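# Open the umbrella and leave it resting on the table

## Task

Open the umbrella until its latch catches and holds it open, then leave it lying on the table supported by its handle and the rim of its canopy.

## Robot and tools

Robot: two six-joint arms, left_arm and right_arm, each with a parallel gripper. Calibrated bases in the scene frame: left_arm at (-0.011, +0.307, 0) m, quat_wxyz (+1.000, 0, 0, -0.013); right_arm at (+0.020, -0.273, 0) m, quat_wxyz (+0.999, 0, 0, +0.033). Scene frame: origin at table-top height halfway between the nominal bases, +x out over the table, +y toward left_arm, +z up. Arm names do not correspond to image left and right. Each gripper's fingers point along its own +z and close along its y. end_effector_position is the point between the pads, roughly 1 cm behind the tips. Printed hand positions can be off, more so at long reach.

Row layout, shared by every tool that moves things: one flat list of 14 numbers covering both arms, even when only one arm moves. The order is left_arm waist, shoulder, elbow, wrist pitch, wrist yaw, wrist roll, opening, then the same seven for right_arm. Joint entries are offsets, not poses, on a scale of -1 to 1. They count from the Joint targets as they stood when the action or move began, not from the previous row, so sending the same offset again moves further. One unit equals 1.202 rad (waist), 1.258 (shoulder), 1.238 (elbow), 2.073 (wrist pitch), and 2.022 (wrist yaw and wrist roll). Opening is absolute: +1 fully open, -1 closed. To keep a gripper as it is, resend its current command; 0 is half-open, not 'no change'. Sending 0 for all of an arm's joints re-commands its current Joint targets.

Stated joint ranges (rad), base to gripper: waist -2.618 to 3.054, shoulder 0.000 to 3.142, elbow 0.000 to 3.142, wrist pitch -1.571 to 1.571, wrist yaw -1.571 to 1.571, wrist roll -2.094 to 2.094. The true ends can differ by up to 0.059 rad either way. An action that pushes a joint more than 0.059 rad beyond its range is rejected for both arms. If that happens to a call's first action, judged against the last reported state, the whole call is rejected. Requests past a real end are clipped, and the result then says "joint sent to its limit". If that line is missing, the joint may still be at its end.

execute_actions(actions, cameras): actions is a list of actions. Each action is a table of up to 15 rows, and each row lasts one control step of 1/30 s. A short table repeats its last row until the action's 15 steps are used. An empty list just reports the current state. cameras selects which images come back: omitted, null or ["all"] gives all of them, [] gives none, and an unknown name invalidates the call.

move(target, speed, blend, opening_speed, blocking, cameras): drives every joint along a path to one row of offsets, or through a list of up to 15 rows. In a list, only the joint offsets may differ, and every row counts from the same starting Joint targets. speed is the peak rate of the joint with farthest to go, in rad/s, from 0.01 to 2, default 0.5. It can be one value or one per target. blend is in rad and rounds the corners at intermediate targets; the default is 0. opening_speed is the rate of finger change, per second on the -1 to +1 scale, at least 0.2. Without it, the opening is sent at the start. Paths take at least 0.5 s, and a path longer than 10 s ends short of its target. Moves do not avoid obstacles or the other arm. Grippers move faster the farther they are from the turning joint. Faster moves, or targets set deeper past a contact, hit and press harder. blocking=false returns after about 0.5 s while the move keeps going; until a result shows it has ended, call wait or stop before sending anything else. The result adds a "move:" line. It shows done; off_target (at rest with some joint more than 0.035 rad from its target); moving; held (a check withheld steps, or the clearance check cut the path); or fault. It may also show limits=held, plus each off arm's worst joint and its error. None of these says anything about contact.

wait(seconds 0 to 10, cameras): lets the scene run with the commands held. It returns early if a running move ends. stop(): brakes a running move. It needs some room, and fingers keep moving unless opening_speed was set. zoom_image(camera, region [x0,y0,x1,y1] in pixels, at most 504x504): a closer view of that camera's latest image. read_manual(section="licences"): licence text only. finished_scene(scene): the first call asks you to verify, and a second call actually ends the scene for good.

Result lines: Joint positions and Joint velocities give, for each arm, six joints (rad, rad/s) followed by the finger-pad gap (m; 0.094 when fully open). Joint targets is the base that the next offsets count from. Tool commands lists the current gripper commands. grip_measured is on the command scale and reads up to about 1.6 mm wide when empty. Under a full squeeze it reads up to about 3 mm (0.064) below the part's width. Commanding about 0.11 below the reading at first touch gives full force, roughly 50 to 62 N per pad. To let go, command well above grip_measured. grip_effort_nm is the motor effort, negative when closing. It is offset and does not indicate grasp force. Joint torques include gravity, are positive toward larger angles, and for joints 1 to 3 wrap at ±28 N m. "joint command not followed" means the clearance check changed some steps. Each joint target is held within a set lead of the measured angle: 0.202 rad waist, 0.258 shoulder, 0.238 elbow, 0.573 wrist pitch, 0.522 wrist yaw and wrist roll. Targets are also scaled back if the gripper would be more than 100 mm from its measured position. Unfinished motion therefore has to be commanded again. If an arm is stuck pressing or is dragged along, command its targets back past its measured positions.

Motor heat: holding loads, long reaches or pushing against something raises temperature. A MOTOR HOT line appears at 75 °C. At 90 °C the arm folds and idles, and at 100 °C it falls.

Cameras: cam_high, cam_low, cam_left_wrist, cam_right_wrist, all 896x504.

Avoid: dropping things, releasing moving parts, slamming, hard hits or heavy pushing, collisions between the two arms, and anything leaving the table. The result must stay in place once the robot lets go.

Each tool is called as name(argument=value, ...) on one line, values as JSON.

## Session

I'll start by looking at the scene.

execute_actions(actions=[])

Scene clock: 0.00 s.
left_arm: end_effector_position=(+0.4009, +0.3124, +0.1153) grip_measured=+1.000 grip_effort_nm=n/a end_effector_quat_wxyz=(+0.594, -0.013, +0.802, +0.053) | right_arm: end_effector_position=(+0.4041, -0.2764, +0.0911) grip_measured=+1.000 grip_effort_nm=n/a end_effector_quat_wxyz=(+0.575, +0.048, +0.814, -0.071)
Joint names: [waist, shoulder, elbow, wrist pitch, wrist yaw, wrist roll]
Joint positions: left_arm=[-0.029 1.555 0.428 0.832 -0.154 0.026 0.094] | right_arm=[0.054 1.542 0.327 0.865 0.285 0.038 0.094]
Joint velocities: left_arm=[-0.002 -0.007 -0.002 -0.066 -0.037 -0.007 0] | right_arm=[0.002 -0.007 -0.022 -0.095 0.037 0.007 0]
Joint torques (N m): no reading
Motor temperatures (°C): left_arm=[34 36 40 34 32 32 30] | right_arm=[35 35 35 33 33 34 34]
Heat: left arm: 40 °C; right arm: 35 °C.
Joint targets: left_arm=[-0.029 1.552 0.431 0.824 -0.154 0.026] | right_arm=[0.054 1.537 0.332 0.864 0.287 0.038]
Tool commands: left_gripper/opening=+1.0 right_gripper/opening=+1.0

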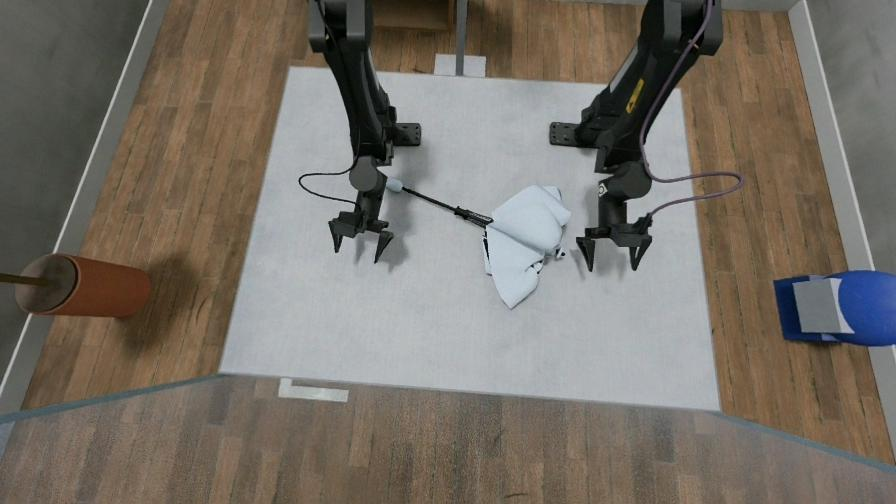

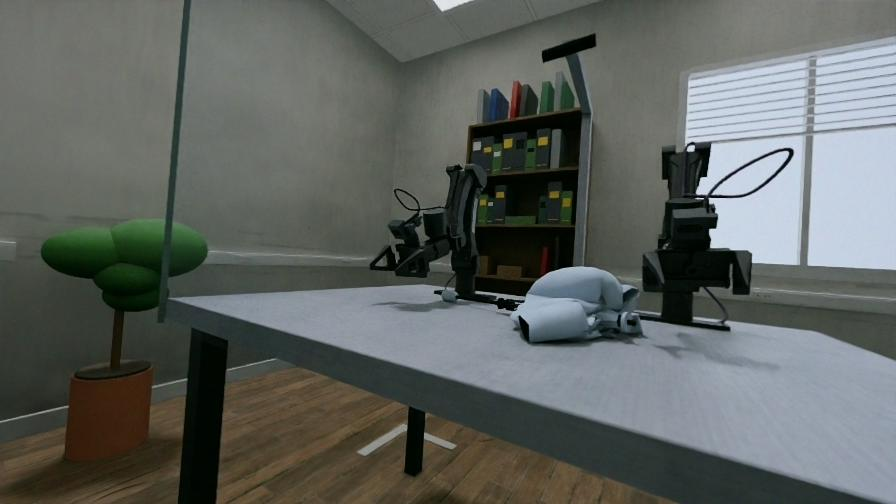

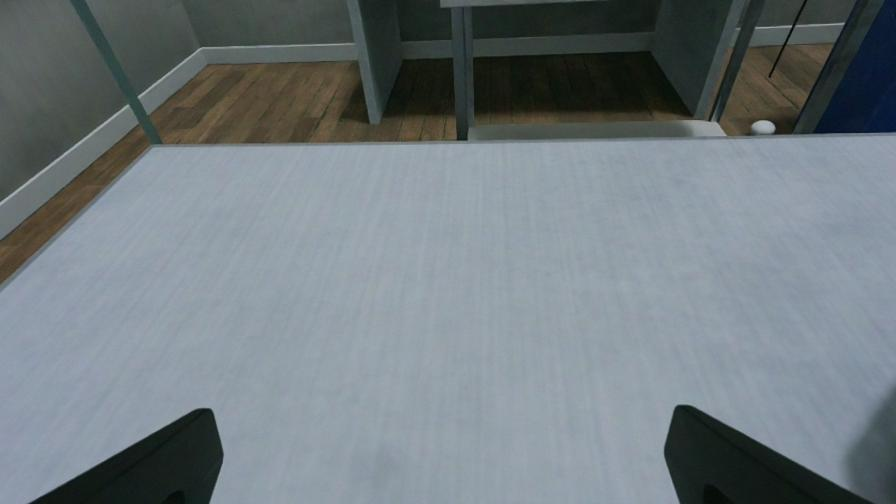

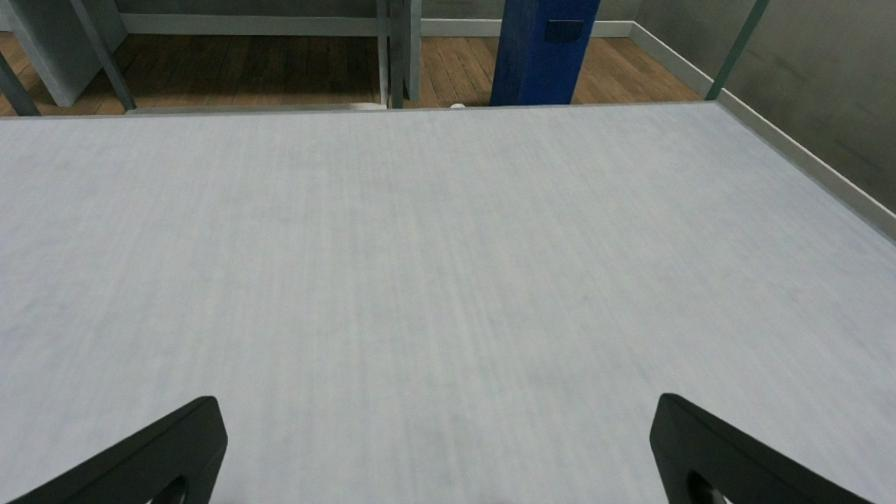

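zoom_image(camera="cam_high", region=[340, 140, 620, 320])

zoom_image(camera="cam_low", region=[360, 220, 760, 380])

Scaled by 1.800 from the camera's 896x504 image, which has a finer 1280x720 frame.

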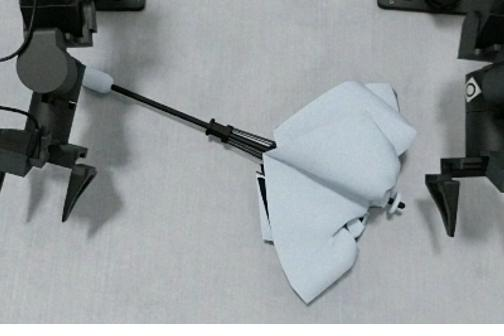

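Scaled by 1.260 from the camera's 896x504 image, which has a finer 1280x720 frame.

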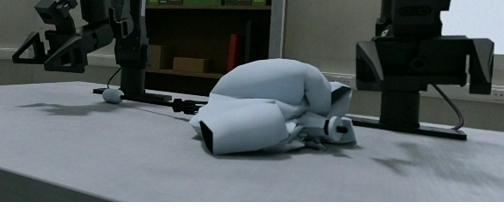

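zoom_image(camera="cam_high", region=[310, 180, 430, 280])

zoom_image(camera="cam_high", region=[560, 190, 680, 290])

zoom_image(camera="cam_high", region=[440, 170, 600, 320])

Scaled by 4.200 from the camera's 896x504 image, which has a finer 1280x720 frame.

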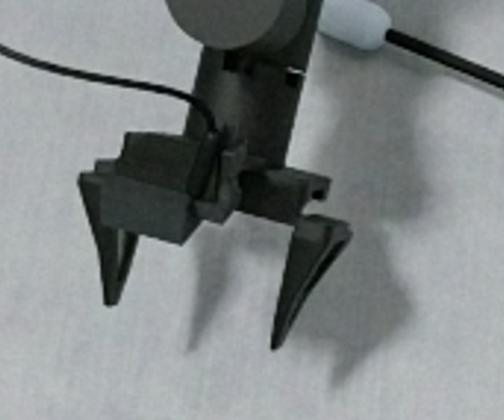

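Scaled by 4.200 from the camera's 896x504 image, which has a finer 1280x720 frame.

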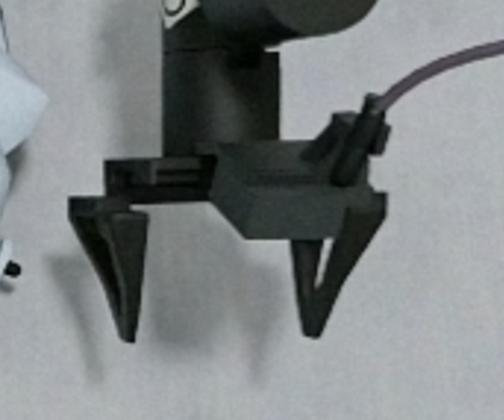

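Scaled by 3.150 from the camera's 896x504 image, which has a finer 1280x720 frame.

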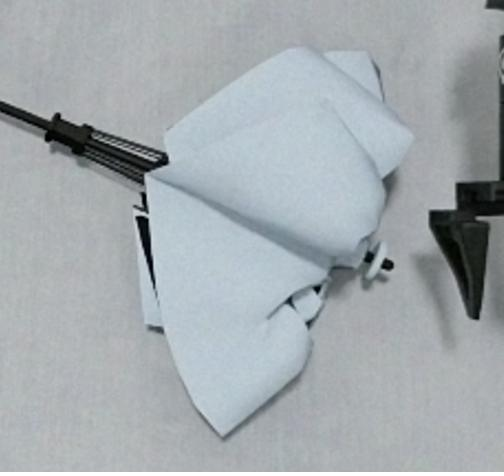

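move(target=[0,0,0,0,0,0,1, 0.0383,-0.2679,0.378,-0.4168,-0.0925,-0.2661,1], speed=0.9, cameras=["cam_high","cam_right_wrist"])

Scene clock: 15.63 s.
left_arm: end_effector_position=(+0.4009, +0.3124, +0.1153) grip_measured=+1.000 grip_effort_nm=-0.007 end_effector_quat_wxyz=(+0.594, -0.013, +0.802, +0.053) | right_arm: end_effector_position=(+0.4184, -0.2279, +0.2131) grip_measured=+1.000 grip_effort_nm=-0.032 end_effector_quat_wxyz=(+0.526, -0.240, +0.805, -0.136)
Joint names: [waist, shoulder, elbow, wrist pitch, wrist yaw, wrist roll]
Joint positions: left_arm=[-0.029 1.555 0.428 0.832 -0.154 0.026 0.094] | right_arm=[0.094 1.214 0.771 0.018 0.113 -0.491 0.094]
Joint velocities: left_arm=[-0.022 0.002 -0.002 -0.095 -0.051 -0.022 0] | right_arm=[-0.012 -0.012 -0.012 -0.022 0.051 0.022 0]
Joint torques (N m): left_arm=[0.05 -5.04 5.93 2.32 -0.05 0.04] | right_arm=[0.58 -4.94 10.36 1.73 -0.1 -0.07]
Motor temperatures (°C): left_arm=[34 36 41 37 32 32 30] | right_arm=[35 36 36 36 33 34 34]
Heat: left arm: 41 °C; right arm: 36 °C.
Joint targets: left_arm=[-0.029 1.552 0.431 0.824 -0.154 0.026] | right_arm=[0.100 1.199 0.800 0.000 0.100 -0.500]
move: done
Images, in order (width x height): cam_high 896x504, cam_right_wrist 896x504.

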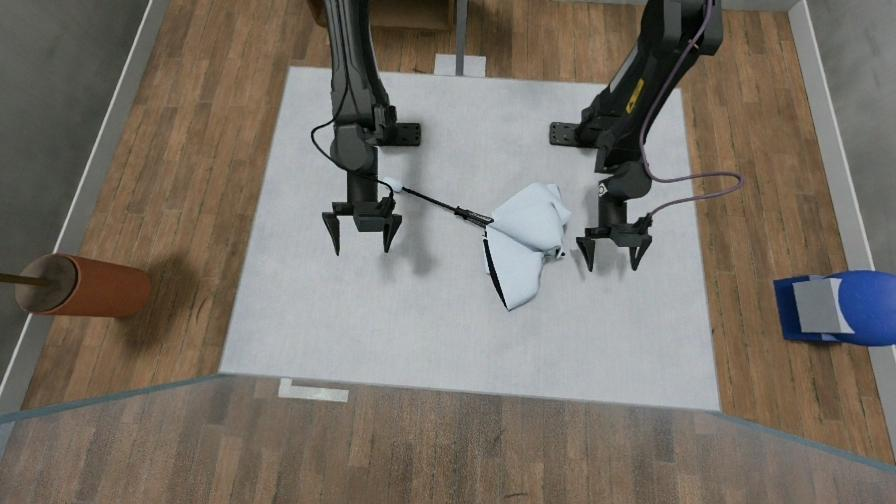

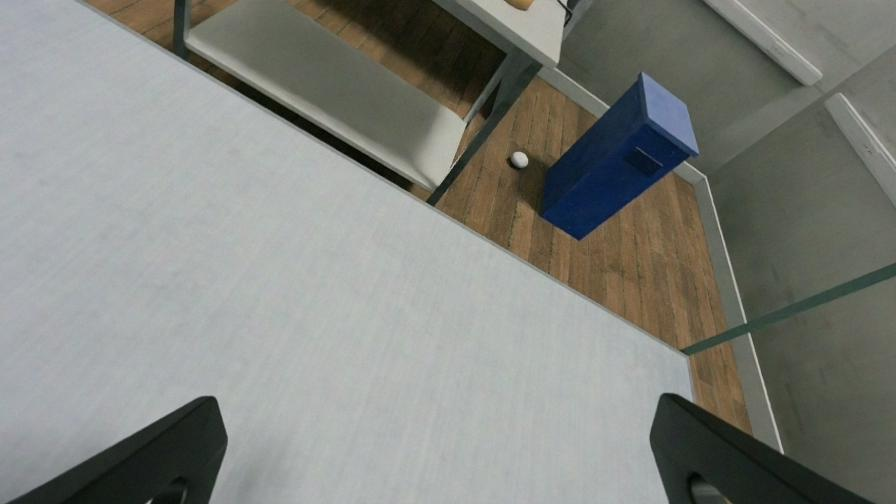

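move(target=[0,0,0,0,0,0,1, 0.0308,-0.007,0.168,-0.670,-0.0495,-0.2596,1], speed=0.9, cameras=["cam_high","cam_right_wrist"])

Scene clock: 20.00 s.
left_arm: end_effector_position=(+0.4009, +0.3124, +0.1153) grip_measured=+1.000 grip_effort_nm=-0.002 end_effector_quat_wxyz=(+0.594, -0.013, +0.802, +0.053) | right_arm: end_effector_position=(+0.1878, -0.2418, +0.1190) grip_measured=+1.000 grip_effort_nm=-0.032 end_effector_quat_wxyz=(-0.018, -0.569, +0.822, -0.002)
Joint names: [waist, shoulder, elbow, wrist pitch, wrist yaw, wrist roll]
Joint positions: left_arm=[-0.029 1.555 0.428 0.832 -0.154 0.026 0.094] | right_arm=[0.131 1.208 0.975 -1.37 0.018 -1.013 0.094]
Joint velocities: left_arm=[-0.012 0.012 -0.002 -0.037 0.007 -0.051 0] | right_arm=[-0.012 -0.007 -0.002 -0.007 -0.066 0.007 0]
Joint torques (N m): left_arm=[0.03 -5.01 5.91 2.32 -0.05 0.04] | right_arm=[0.61 -3.88 9.35 0.16 -0.17 -0.08]
Motor temperatures (°C): left_arm=[34 36 41 38 32 32 30] | right_arm=[35 36 37 36 33 34 34]
Heat: left arm: 41 °C; right arm: 37 °C.
Joint targets: left_arm=[-0.029 1.552 0.431 0.824 -0.154 0.026] | right_arm=[0.137 1.191 1.008 -1.389 0.000 -1.025]
move: done
Images, in order (width x height): cam_high 896x504, cam_right_wrist 896x504.

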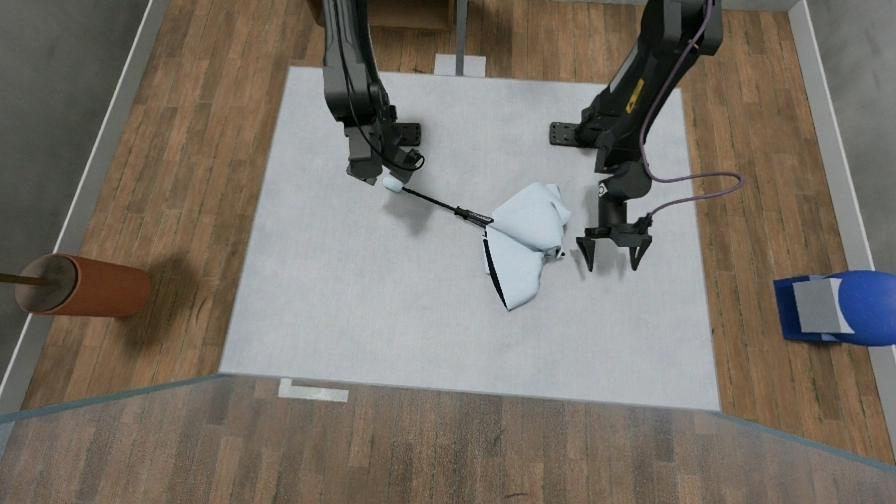

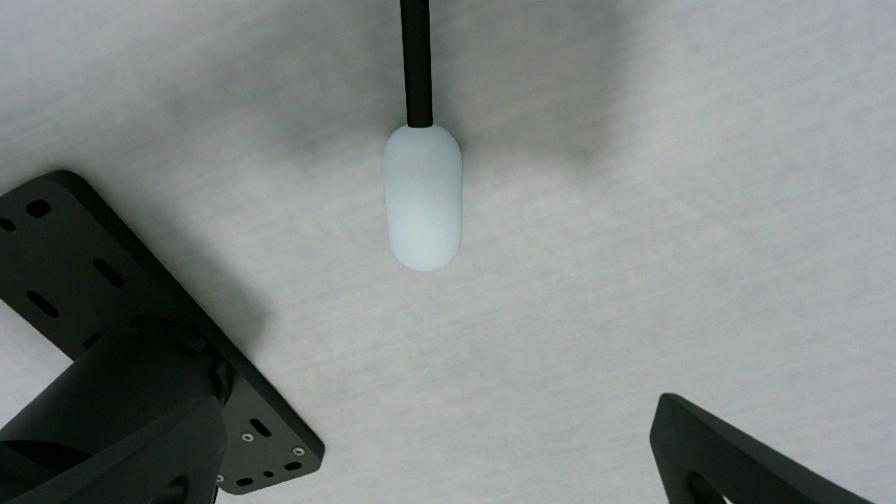

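move(target=[0,0,0,0,0,0,1, 0.0666,-0.0064,-0.1939,0.1274,-0.0089,0.0267,1], speed=0.6, cameras=["cam_high","cam_right_wrist"])

Scene clock: 58.10 s.
left_arm: end_effector_position=(+0.4009, +0.3124, +0.1153) grip_measured=+1.000 grip_effort_nm=-0.012 end_effector_quat_wxyz=(+0.594, -0.013, +0.802, +0.053) | right_arm: end_effector_position=(+0.1892, -0.2239, +0.0721) grip_measured=+1.000 grip_effort_nm=-0.042 end_effector_quat_wxyz=(+0.006, -0.589, +0.808, -0.002)
Joint names: [waist, shoulder, elbow, wrist pitch, wrist yaw, wrist roll]
Joint positions: left_arm=[-0.029 1.555 0.428 0.832 -0.154 0.026 0.094] | right_arm=[0.211 1.202 0.785 -1.142 0 -0.982 0.094]
Joint velocities: left_arm=[-0.002 -0.017 -0.002 -0.051 0.051 -0.037 0] | right_arm=[-0.012 0.012 -0.007 -0.007 0.037 -0.051 0]
Joint torques (N m): left_arm=[0.05 -5.01 5.9 2.32 -0.05 0.04] | right_arm=[0.51 -3.97 5.01 0.53 -0.18 0.12]
Motor temperatures (°C): left_arm=[34 36 41 40 32 32 30] | right_arm=[35 35 37 34 33 34 34]
Heat: left arm: 41 °C; right arm: 37 °C.
Joint targets: left_arm=[-0.029 1.552 0.431 0.824 -0.154 0.026] | right_arm=[0.217 1.183 0.768 -1.125 -0.018 -0.971]
move: done
Images, in order (width x height): cam_high 896x504, cam_right_wrist 896x504.

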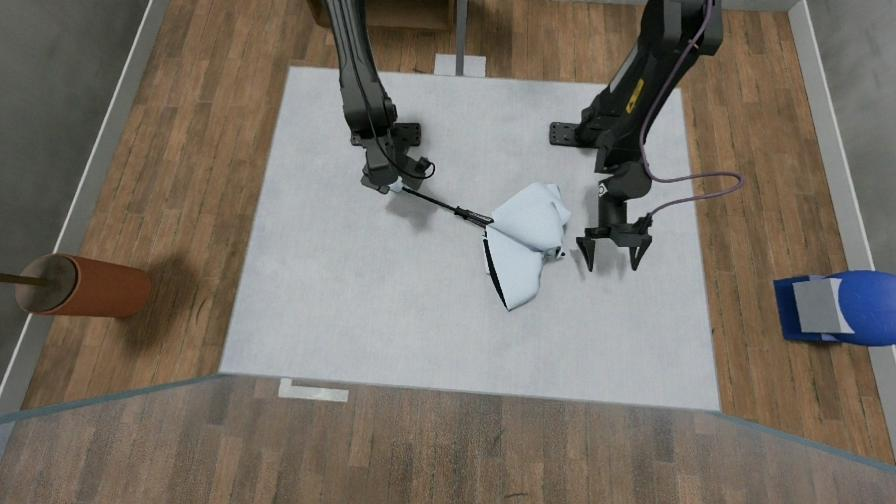

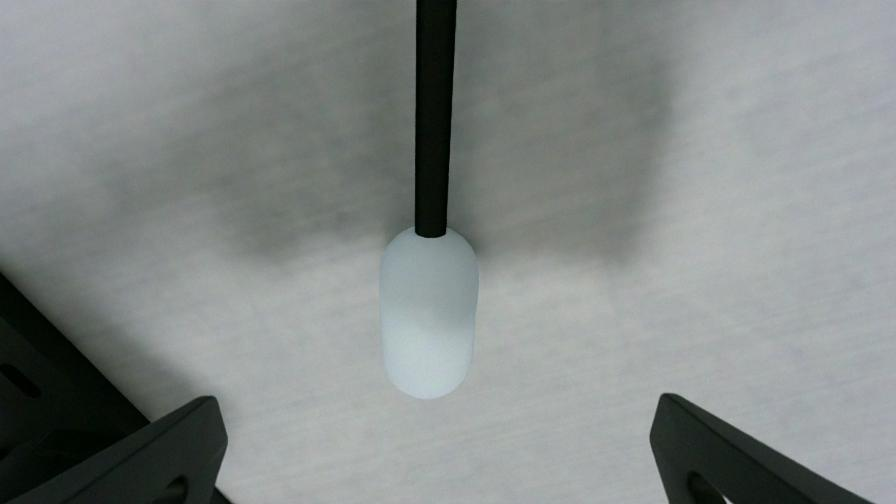

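move(target=[0,0,0,0,0,0,1, -0.0116,0.0533,-0.1519,0.1129,0,0.0059,1], speed=0.3, cameras=["cam_right_wrist"])

Scene clock: 74.30 s.
left_arm: end_effector_position=(+0.4009, +0.3124, +0.1153) grip_measured=+1.000 grip_effort_nm=-0.007 end_effector_quat_wxyz=(+0.594, -0.013, +0.802, +0.053) | right_arm: end_effector_position=(+0.1845, -0.2256, +0.0206) grip_measured=+1.000 grip_effort_nm=-0.046 end_effector_quat_wxyz=(+0.008, -0.583, +0.812, -0.003)
Joint names: [waist, shoulder, elbow, wrist pitch, wrist yaw, wrist roll]
Joint positions: left_arm=[-0.029 1.555 0.428 0.832 -0.154 0.026 0.094] | right_arm=[0.209 1.243 0.597 -0.907 0 -0.97 0.094]
Joint velocities: left_arm=[-0.022 -0.002 -0.027 -0.022 0.037 0.022 0] | right_arm=[0.002 0.002 -0.007 -0.007 -0.037 0.007 0]
Joint torques (N m): left_arm=[0.03 -5.01 5.9 2.33 -0.05 0.03] | right_arm=[-0.58 -1.99 4.7 0.55 -0.17 0.12]
Motor temperatures (°C): left_arm=[34 36 41 41 32 32 30] | right_arm=[35 35 36 34 33 34 34]
Heat: left arm: 41 °C; right arm: 36 °C.
Joint targets: left_arm=[-0.029 1.552 0.431 0.824 -0.154 0.026] | right_arm=[0.203 1.250 0.580 -0.891 -0.018 -0.959]
move: done
Images, in order (width x height): cam_right_wrist 896x504.

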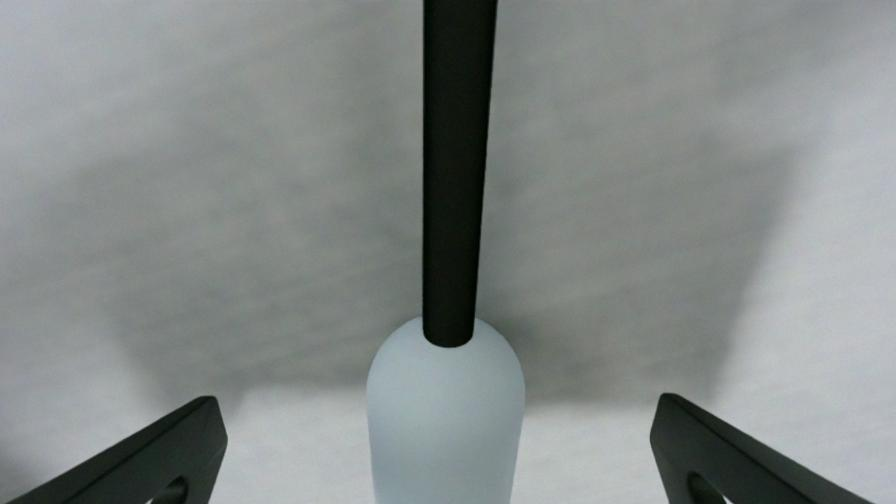

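move(target=[0,0,0,0,0,0,1, 0,0.0159,-0.0081,0.0058,0,0,1], speed=0.2, cameras=[])

move(target=[0,0,0,0,0,0,1, 0,0,0,0,0,0,-0.6], opening_speed=1.0, cameras=["cam_right_wrist","cam_high"])

Scene clock: 80.67 s.
left_arm: end_effector_position=(+0.4009, +0.3124, +0.1153) grip_measured=+1.000 grip_effort_nm=-0.007 end_effector_quat_wxyz=(+0.594, -0.013, +0.802, +0.053) | right_arm: end_effector_position=(+0.1823, -0.2262, +0.0157) grip_measured=+1.000 grip_effort_nm=-0.037 end_effector_quat_wxyz=(+0.001, -0.583, +0.812, +0.000)
Joint names: [waist, shoulder, elbow, wrist pitch, wrist yaw, wrist roll]
Joint positions: left_arm=[-0.029 1.555 0.428 0.832 -0.154 0.026 0.094] | right_arm=[0.209 1.262 0.588 -0.896 0 -0.97 0.094]
Joint velocities: left_arm=[-0.007 0.007 0.002 -0.037 -0.007 -0.022 0] | right_arm=[-0.012 0.007 -0.002 -0.007 0.007 -0.022 0]
Joint torques (N m): left_arm=[0.05 -5.03 5.9 2.32 -0.05 0.04] | right_arm=[-0.57 -1.92 4.49 0.52 -0.18 0.14]
Motor temperatures (°C): left_arm=[34 36 41 42 32 32 30] | right_arm=[35 35 36 34 33 34 34]
Heat: left arm: 42 °C; right arm: 36 °C.
Joint targets: left_arm=[-0.029 1.552 0.431 0.824 -0.154 0.026] | right_arm=[0.203 1.270 0.570 -0.879 -0.018 -0.959]
move: done
No camera images: "cameras" was empty.

Scene clock: 82.47 s.
left_arm: end_effector_position=(+0.4009, +0.3124, +0.1153) grip_measured=+1.000 grip_effort_nm=-0.007 end_effector_quat_wxyz=(+0.594, -0.013, +0.802, +0.053) | right_arm: end_effector_position=(+0.1830, -0.2258, +0.0157) grip_measured=-0.381 grip_effort_nm=-1.062 end_effector_quat_wxyz=(+0.002, -0.582, +0.813, +0.000)
Joint names: [waist, shoulder, elbow, wrist pitch, wrist yaw, wrist roll]
Joint positions: left_arm=[-0.029 1.555 0.428 0.832 -0.154 0.026 0.094] | right_arm=[0.209 1.262 0.588 -0.893 -0.002 -0.966 0.029]
Joint velocities: left_arm=[-0.007 -0.002 -0.012 0.007 0.007 -0.022 0] | right_arm=[-0.002 0.002 0.002 -0.022 -0.051 0.037 -0.001]
Joint torques (N m): left_arm=[0.03 -5.01 5.93 2.32 -0.05 0.04] | right_arm=[-0.58 -1.98 4.51 0.51 -0.18 0.09]
Motor temperatures (°C): left_arm=[34 36 41 42 32 32 30] | right_arm=[35 35 36 34 33 34 34]
Heat: left arm: 42 °C; right arm: 36 °C.
Joint targets: left_arm=[-0.029 1.552 0.431 0.824 -0.154 0.026] | right_arm=[0.203 1.270 0.570 -0.879 -0.017 -0.959]
move: done
Images, in order (width x height): cam_high 896x504, cam_right_wrist 896x504.

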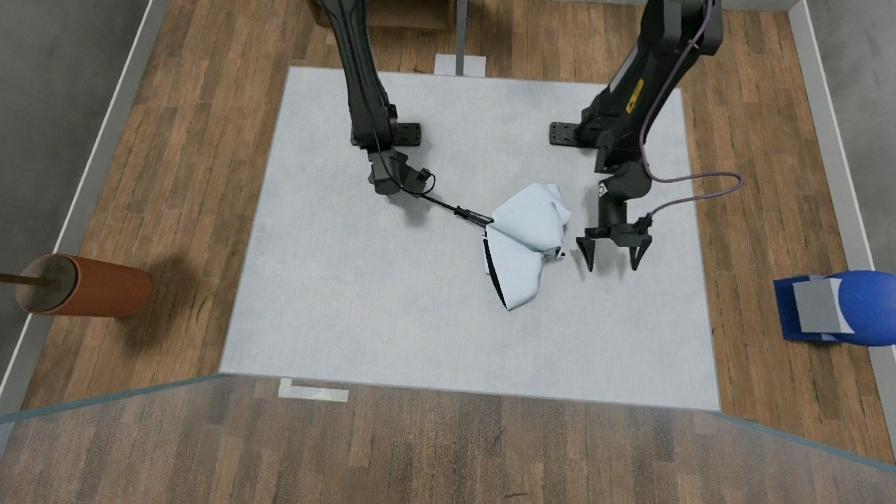

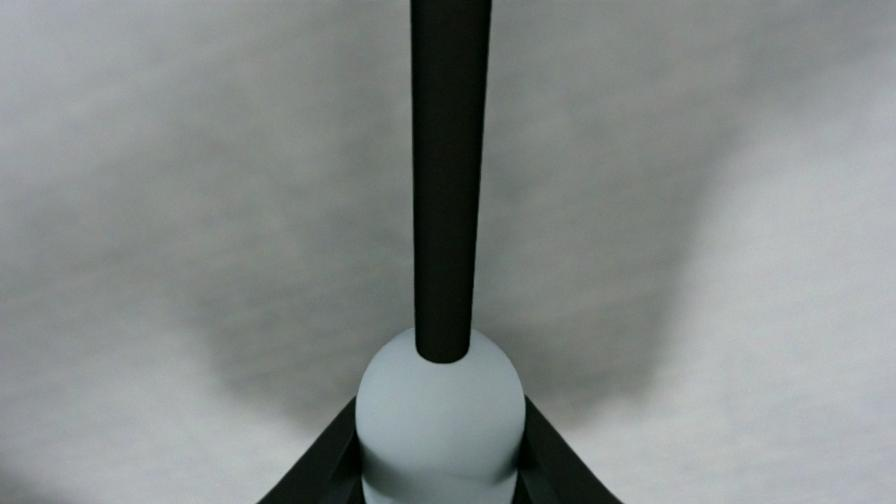

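move(target=[0,0,0,0,0,0,1, 0.0391,-0.0922,0.1858,-0.0294,0,0.1034,-0.6], speed=0.35, cameras=["cam_high","cam_low","cam_right_wrist"])

Scene clock: 102.53 s.
left_arm: end_effector_position=(+0.4009, +0.3124, +0.1153) grip_measured=+1.000 grip_effort_nm=-0.007 end_effector_quat_wxyz=(+0.594, -0.013, +0.802, +0.053) | right_arm: end_effector_position=(+0.2235, -0.2077, +0.0737) grip_measured=-0.381 grip_effort_nm=-1.057 end_effector_quat_wxyz=(+0.091, -0.513, +0.854, -0.024)
Joint names: [waist, shoulder, elbow, wrist pitch, wrist yaw, wrist roll]
Joint positions: left_arm=[-0.029 1.555 0.428 0.832 -0.154 0.026 0.094] | right_arm=[0.245 1.178 0.76 -0.965 0.005 -0.771 0.029]
Joint velocities: left_arm=[-0.007 0.002 0.017 -0.051 0.022 -0.037 0] | right_arm=[-0.022 -0.002 -0.002 -0.007 -0.007 0.007 0]
Joint torques (N m): left_arm=[0.02 -5.03 5.9 2.32 -0.05 0.04] | right_arm=[0.51 -4.49 10.29 0.93 -0.23 0.23]
Motor temperatures (°C): left_arm=[34 36 41 43 32 32 30] | right_arm=[35 35 36 34 33 34 35]
Heat: left arm: 43 °C; right arm: 36 °C.
Joint targets: left_arm=[-0.029 1.552 0.431 0.824 -0.154 0.026] | right_arm=[0.250 1.154 0.800 -0.940 -0.017 -0.750]
move: off_target (right_arm); right_arm: the elbow is farthest, 0.040 rad from its target
Images, in order (width x height): cam_high 896x504, cam_low 896x504, cam_right_wrist 896x504.

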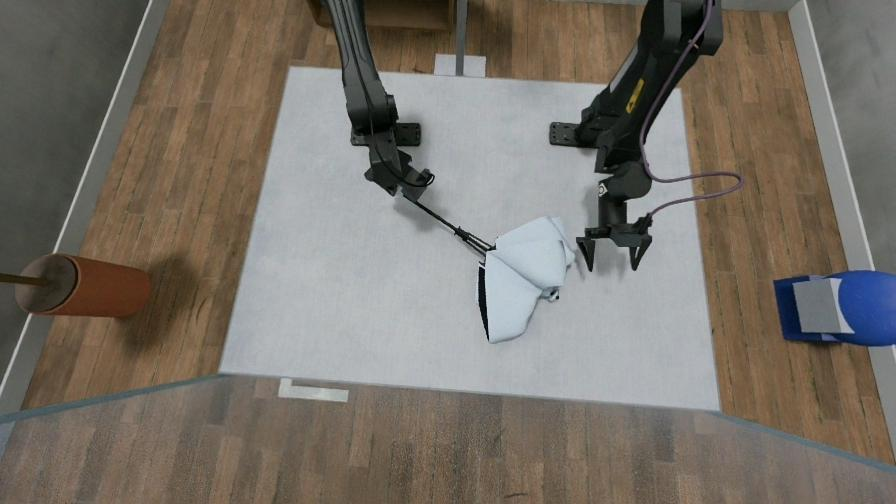

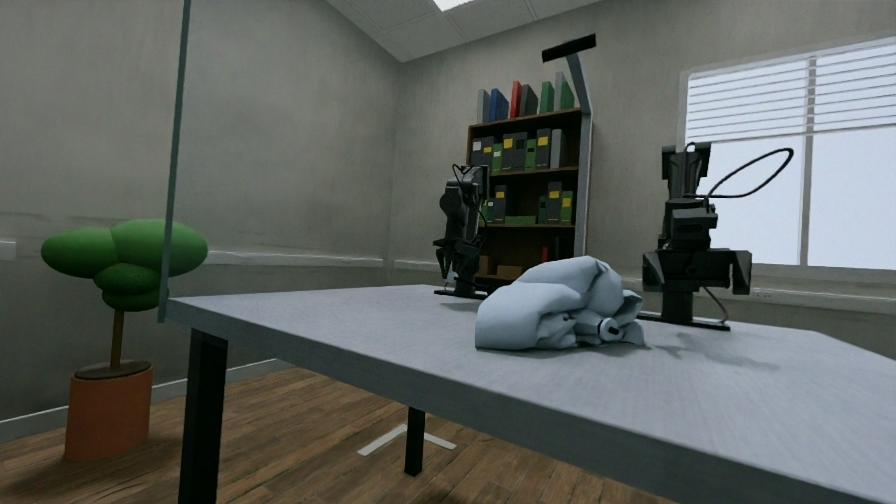

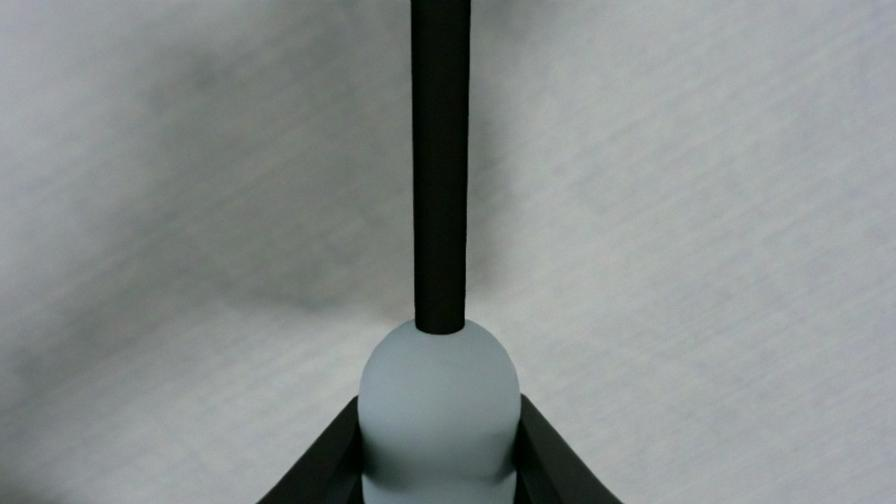

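move(target=[[0,0,0,0,0,0,1, -0.4002,0.2591,0.109,-0.0289,0,-0.2977,-0.6],[0,0,0,0,0,0,1, -0.4002,0.3029,-0.0048,0.0502,0,-0.2977,-0.6]], speed=[0.4,0.2], blend=0.05, cameras=["cam_high","cam_right_wrist"])

Scene clock: 123.20 s.
left_arm: end_effector_position=(+0.4009, +0.3124, +0.1153) grip_measured=+1.000 grip_effort_nm=-0.007 end_effector_quat_wxyz=(+0.594, -0.013, +0.802, +0.053) | right_arm: end_effector_position=(+0.2592, -0.3025, +0.0221) grip_measured=-0.381 grip_effort_nm=-1.062 end_effector_quat_wxyz=(+0.030, -0.553, +0.833, +0.006)
Joint names: [waist, shoulder, elbow, wrist pitch, wrist yaw, wrist roll]
Joint positions: left_arm=[-0.029 1.555 0.428 0.832 -0.154 0.026 0.094] | right_arm=[-0.229 1.518 0.817 -0.835 -0.049 -1.334 0.029]
Joint velocities: left_arm=[0.007 -0.002 -0.007 0.066 -0.139 0.022 0] | right_arm=[-0.002 -0.007 -0.012 0.037 -0.051 0.022 0.001]
Joint torques (N m): left_arm=[0.02 -4.98 5.91 2.32 -0.05 0.04] | right_arm=[-0.21 -3.4 4.04 0.42 0.33 -0.16]
Motor temperatures (°C): left_arm=[34 36 41 43 32 32 30] | right_arm=[35 35 38 34 33 34 35]
Heat: left arm: 43 °C; right arm: 38 °C.
Joint targets: left_arm=[-0.029 1.552 0.431 0.824 -0.154 0.026] | right_arm=[-0.231 1.535 0.794 -0.836 -0.018 -1.352]
move: done
Images, in order (width x height): cam_high 896x504, cam_right_wrist 896x504.

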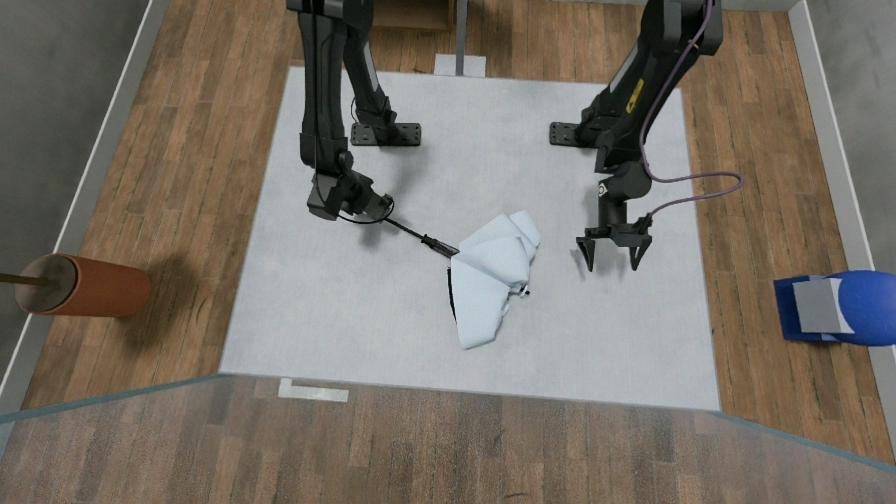

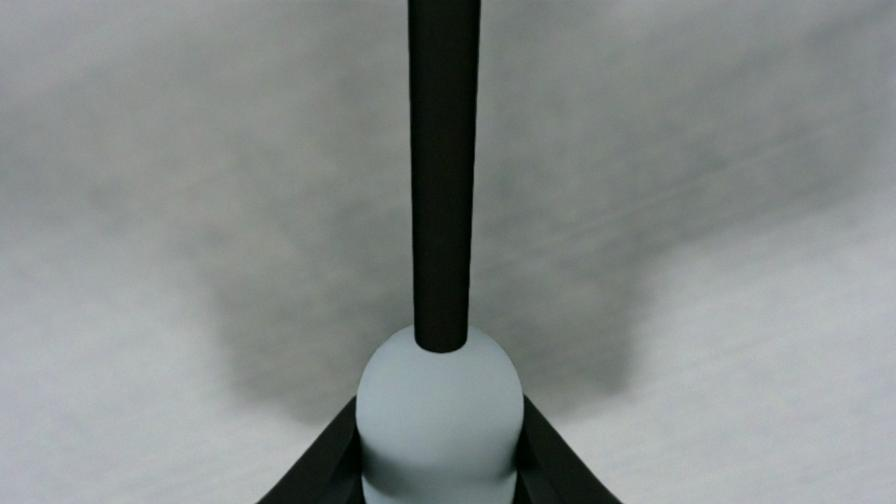

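move(target=[0,0,0,0,0,0,1, 0,0.0223,0,0,0,0,-0.6], speed=0.2, cameras=[])

move(target=[0,0,0,0,0,0,1, 0,0,0,0,0,0,0.3], opening_speed=1.0, cameras=["cam_right_wrist"])

Scene clock: 135.23 s.
left_arm: end_effector_position=(+0.4009, +0.3124, +0.1153) grip_measured=+1.000 grip_effort_nm=-0.012 end_effector_quat_wxyz=(+0.594, -0.013, +0.802, +0.053) | right_arm: end_effector_position=(+0.2587, -0.3027, +0.0162) grip_measured=-0.381 grip_effort_nm=-1.057 end_effector_quat_wxyz=(+0.023, -0.552, +0.833, +0.012)
Joint names: [waist, shoulder, elbow, wrist pitch, wrist yaw, wrist roll]
Joint positions: left_arm=[-0.029 1.555 0.428 0.832 -0.154 0.026 0.094] | right_arm=[-0.23 1.544 0.817 -0.826 -0.048 -1.334 0.029]
Joint velocities: left_arm=[-0.007 -0.002 -0.027 -0.007 -0.007 -0.051 0] | right_arm=[-0.007 -0.007 -0.017 -0.037 -0.081 0.095 0]
Joint torques (N m): left_arm=[0.03 -5.01 5.91 2.32 -0.05 0.04] | right_arm=[-0.16 -3.41 3.97 0.32 0.31 -0.15]
Motor temperatures (°C): left_arm=[34 36 41 44 32 32 30] | right_arm=[35 35 37 34 33 34 36]
Heat: left arm: 44 °C; right arm: 37 °C.
Joint targets: left_arm=[-0.029 1.552 0.431 0.824 -0.154 0.026] | right_arm=[-0.231 1.563 0.794 -0.836 -0.018 -1.352]
move: done
No camera images: "cameras" was empty.

Scene clock: 136.37 s.
left_arm: end_effector_position=(+0.4009, +0.3124, +0.1153) grip_measured=+1.000 grip_effort_nm=0.002 end_effector_quat_wxyz=(+0.594, -0.013, +0.802, +0.053) | right_arm: end_effector_position=(+0.2575, -0.3070, +0.0152) grip_measured=+0.298 grip_effort_nm=0.085 end_effector_quat_wxyz=(+0.013, -0.555, +0.832, +0.004)
Joint names: [waist, shoulder, elbow, wrist pitch, wrist yaw, wrist roll]
Joint positions: left_arm=[-0.029 1.555 0.428 0.832 -0.154 0.026 0.094] | right_arm=[-0.23 1.548 0.817 -0.826 -0.024 -1.34 0.061]
Joint velocities: left_arm=[-0.002 0.002 -0.002 -0.037 -0.037 -0.007 0] | right_arm=[-0.017 -0.002 -0.012 -0.007 0.066 0.037 0.001]
Joint torques (N m): left_arm=[0.03 -5.03 5.9 2.32 -0.05 0.04] | right_arm=[-0.14 -3.69 3.96 0.31 0.06 -0.09]
Motor temperatures (°C): left_arm=[34 36 41 44 32 32 30] | right_arm=[35 35 37 34 33 34 35]
Heat: left arm: 44 °C; right arm: 37 °C.
Joint targets: left_arm=[-0.029 1.552 0.431 0.824 -0.154 0.026] | right_arm=[-0.231 1.563 0.794 -0.836 -0.017 -1.351]
move: done
Images, in order (width x height): cam_right_wrist 896x504.

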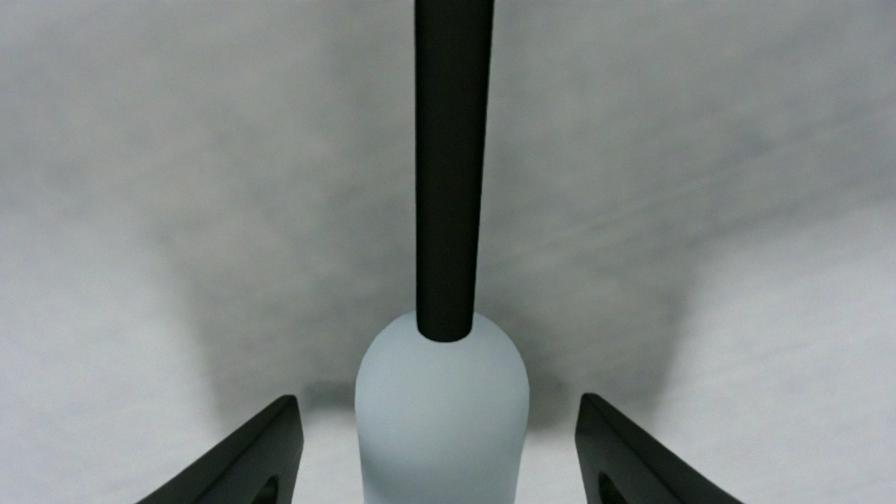

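move(target=[[0,0,0,0,0,0,1, 0,-0.0882,0.1914,-0.136,0.008,0,0.6],[0,0,0,0,0,0,1, 0.005,-0.0882,0.1914,-0.136,0.008,1.0,0.6]], speed=[0.5,1.6], opening_speed=1.0, cameras=["cam_right_wrist"])

move(target=[0,0,0,0,0,0,1, 0,0,0,0,0,0.5796,0.6], speed=1.2, cameras=["cam_right_wrist"])

Scene clock: 149.30 s.
left_arm: end_effector_position=(+0.4009, +0.3124, +0.1153) grip_measured=+1.000 grip_effort_nm=-0.002 end_effector_quat_wxyz=(+0.594, -0.013, +0.802, +0.053) | right_arm: end_effector_position=(+0.2582, -0.3099, +0.0773) grip_measured=+0.598 grip_effort_nm=0.071 end_effector_quat_wxyz=(+0.002, +0.399, +0.917, +0.005)
Joint names: [waist, shoulder, elbow, wrist pitch, wrist yaw, wrist roll]
Joint positions: left_arm=[-0.029 1.555 0.428 0.832 -0.154 0.026 0.094] | right_arm=[-0.23 1.469 1.007 -1.101 -0.008 0.658 0.075]
Joint velocities: left_arm=[-0.012 -0.007 0.027 0.007 0.037 -0.081 0] | right_arm=[-0.022 -0.007 0.002 -0.066 -0.066 -0.022 0.001]
Joint torques (N m): left_arm=[0.02 -5 5.93 2.32 -0.05 0.04] | right_arm=[0.43 -5.94 8.49 0.24 0.09 0.12]
Motor temperatures (°C): left_arm=[34 36 41 44 32 32 30] | right_arm=[35 35 36 33 33 34 35]
Heat: left arm: 44 °C; right arm: 36 °C.
Joint targets: left_arm=[-0.029 1.552 0.431 0.824 -0.154 0.026] | right_arm=[-0.225 1.452 1.031 -1.118 -0.001 0.670]
move: done
Images, in order (width x height): cam_right_wrist 896x504.

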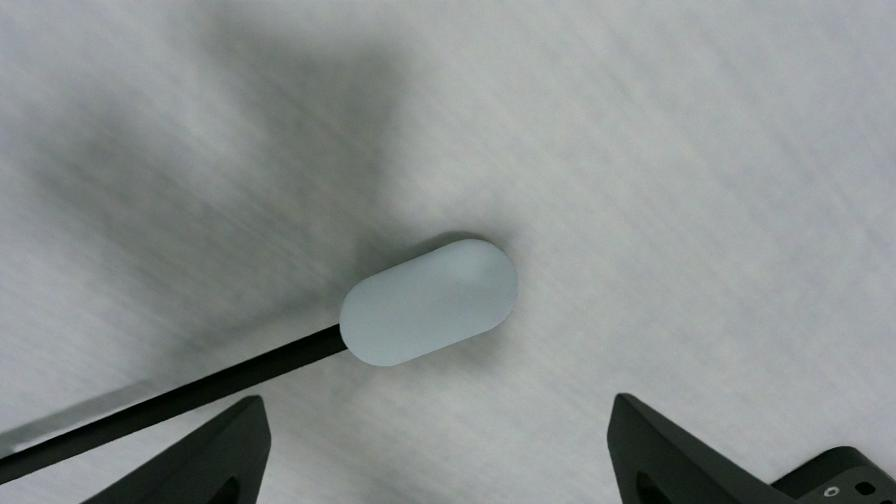

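Scene clock: 151.27 s.
left_arm: end_effector_position=(+0.4009, +0.3124, +0.1153) grip_measured=+1.000 grip_effort_nm=-0.007 end_effector_quat_wxyz=(+0.594, -0.013, +0.802, +0.053) | right_arm: end_effector_position=(+0.2582, -0.3099, +0.0773) grip_measured=+0.598 grip_effort_nm=0.061 end_effector_quat_wxyz=(-0.001, +0.840, +0.543, +0.005)
Joint names: [waist, shoulder, elbow, wrist pitch, wrist yaw, wrist roll]
Joint positions: left_arm=[-0.029 1.555 0.428 0.832 -0.154 0.026 0.094] | right_arm=[-0.23 1.469 1.007 -1.101 -0.008 1.83 0.075]
Joint velocities: left_arm=[0.002 0.007 0.007 -0.022 0.007 0.037 0] | right_arm=[0.002 -0.012 -0.012 -0.095 0.066 -0.037 0]
Joint torques (N m): left_arm=[0.03 -5.01 5.91 2.32 -0.06 0.04] | right_arm=[0.46 -5.93 8.5 0.24 0.07 0.12]
Motor temperatures (°C): left_arm=[34 36 41 45 32 32 30] | right_arm=[35 35 36 33 33 34 35]
Heat: left arm: 45 °C; right arm: 36 °C.
Joint targets: left_arm=[-0.029 1.552 0.431 0.824 -0.154 0.026] | right_arm=[-0.225 1.452 1.031 -1.118 -0.001 1.843]
move: done
Images, in order (width x height): cam_right_wrist 896x504.

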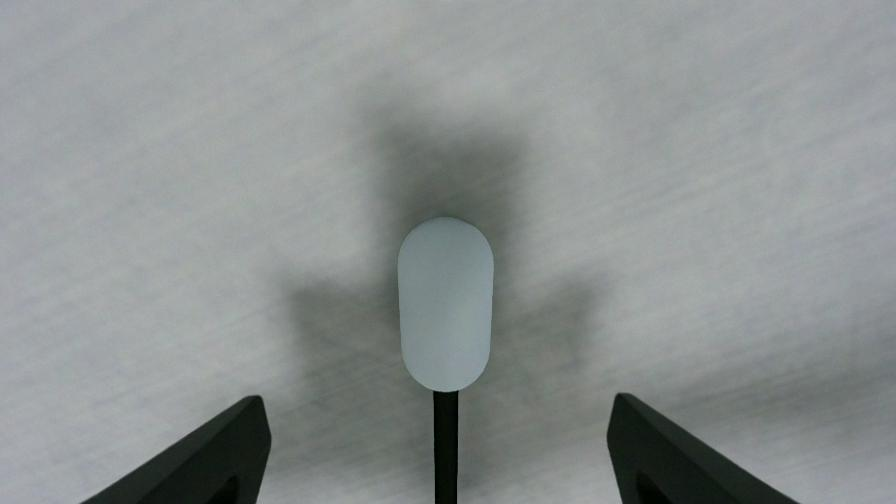

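move(target=[0,0,0,0,0,0,1, 0,0.1025,-0.1737,0.1307,0,0,0.6], speed=0.3, cameras=["cam_right_wrist"])

Scene clock: 160.53 s.
left_arm: end_effector_position=(+0.4009, +0.3124, +0.1153) grip_measured=+1.000 grip_effort_nm=-0.012 end_effector_quat_wxyz=(+0.594, -0.013, +0.802, +0.053) | right_arm: end_effector_position=(+0.2529, -0.3090, +0.0142) grip_measured=+0.598 grip_effort_nm=0.066 end_effector_quat_wxyz=(-0.010, +0.840, +0.542, -0.006)
Joint names: [waist, shoulder, elbow, wrist pitch, wrist yaw, wrist roll]
Joint positions: left_arm=[-0.029 1.555 0.428 0.832 -0.154 0.026 0.094] | right_arm=[-0.23 1.568 0.832 -0.857 -0.008 1.831 0.075]
Joint velocities: left_arm=[0.012 -0.017 0.012 -0.007 -0.007 0.007 0] | right_arm=[-0.007 0.002 0.002 0.037 0.007 0.007 -0.001]
Joint torques (N m): left_arm=[0.03 -5.03 5.91 2.32 -0.06 0.03] | right_arm=[0.44 -3.96 4.48 0.44 0.08 0.13]
Motor temperatures (°C): left_arm=[34 36 41 45 32 32 30] | right_arm=[35 36 37 33 33 34 35]
Heat: left arm: 45 °C; right arm: 37 °C.
Joint targets: left_arm=[-0.029 1.552 0.431 0.824 -0.154 0.026] | right_arm=[-0.225 1.581 0.816 -0.847 -0.001 1.842]
move: done
Images, in order (width x height): cam_right_wrist 896x504.

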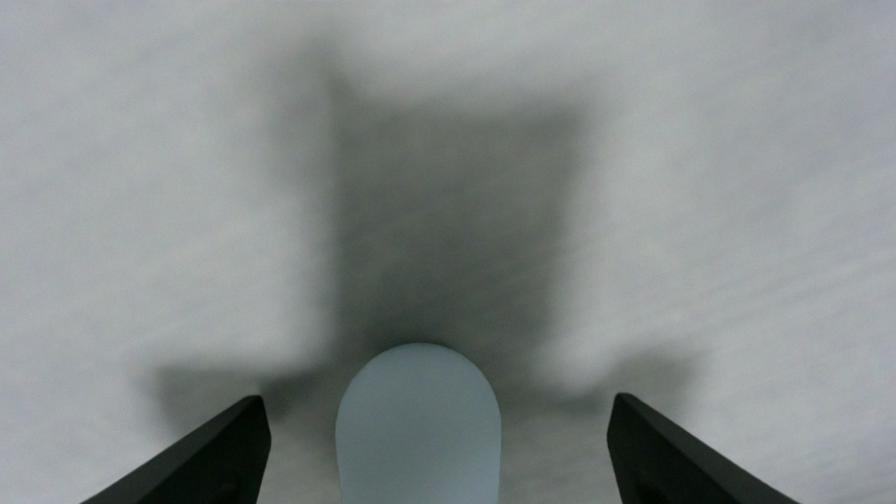

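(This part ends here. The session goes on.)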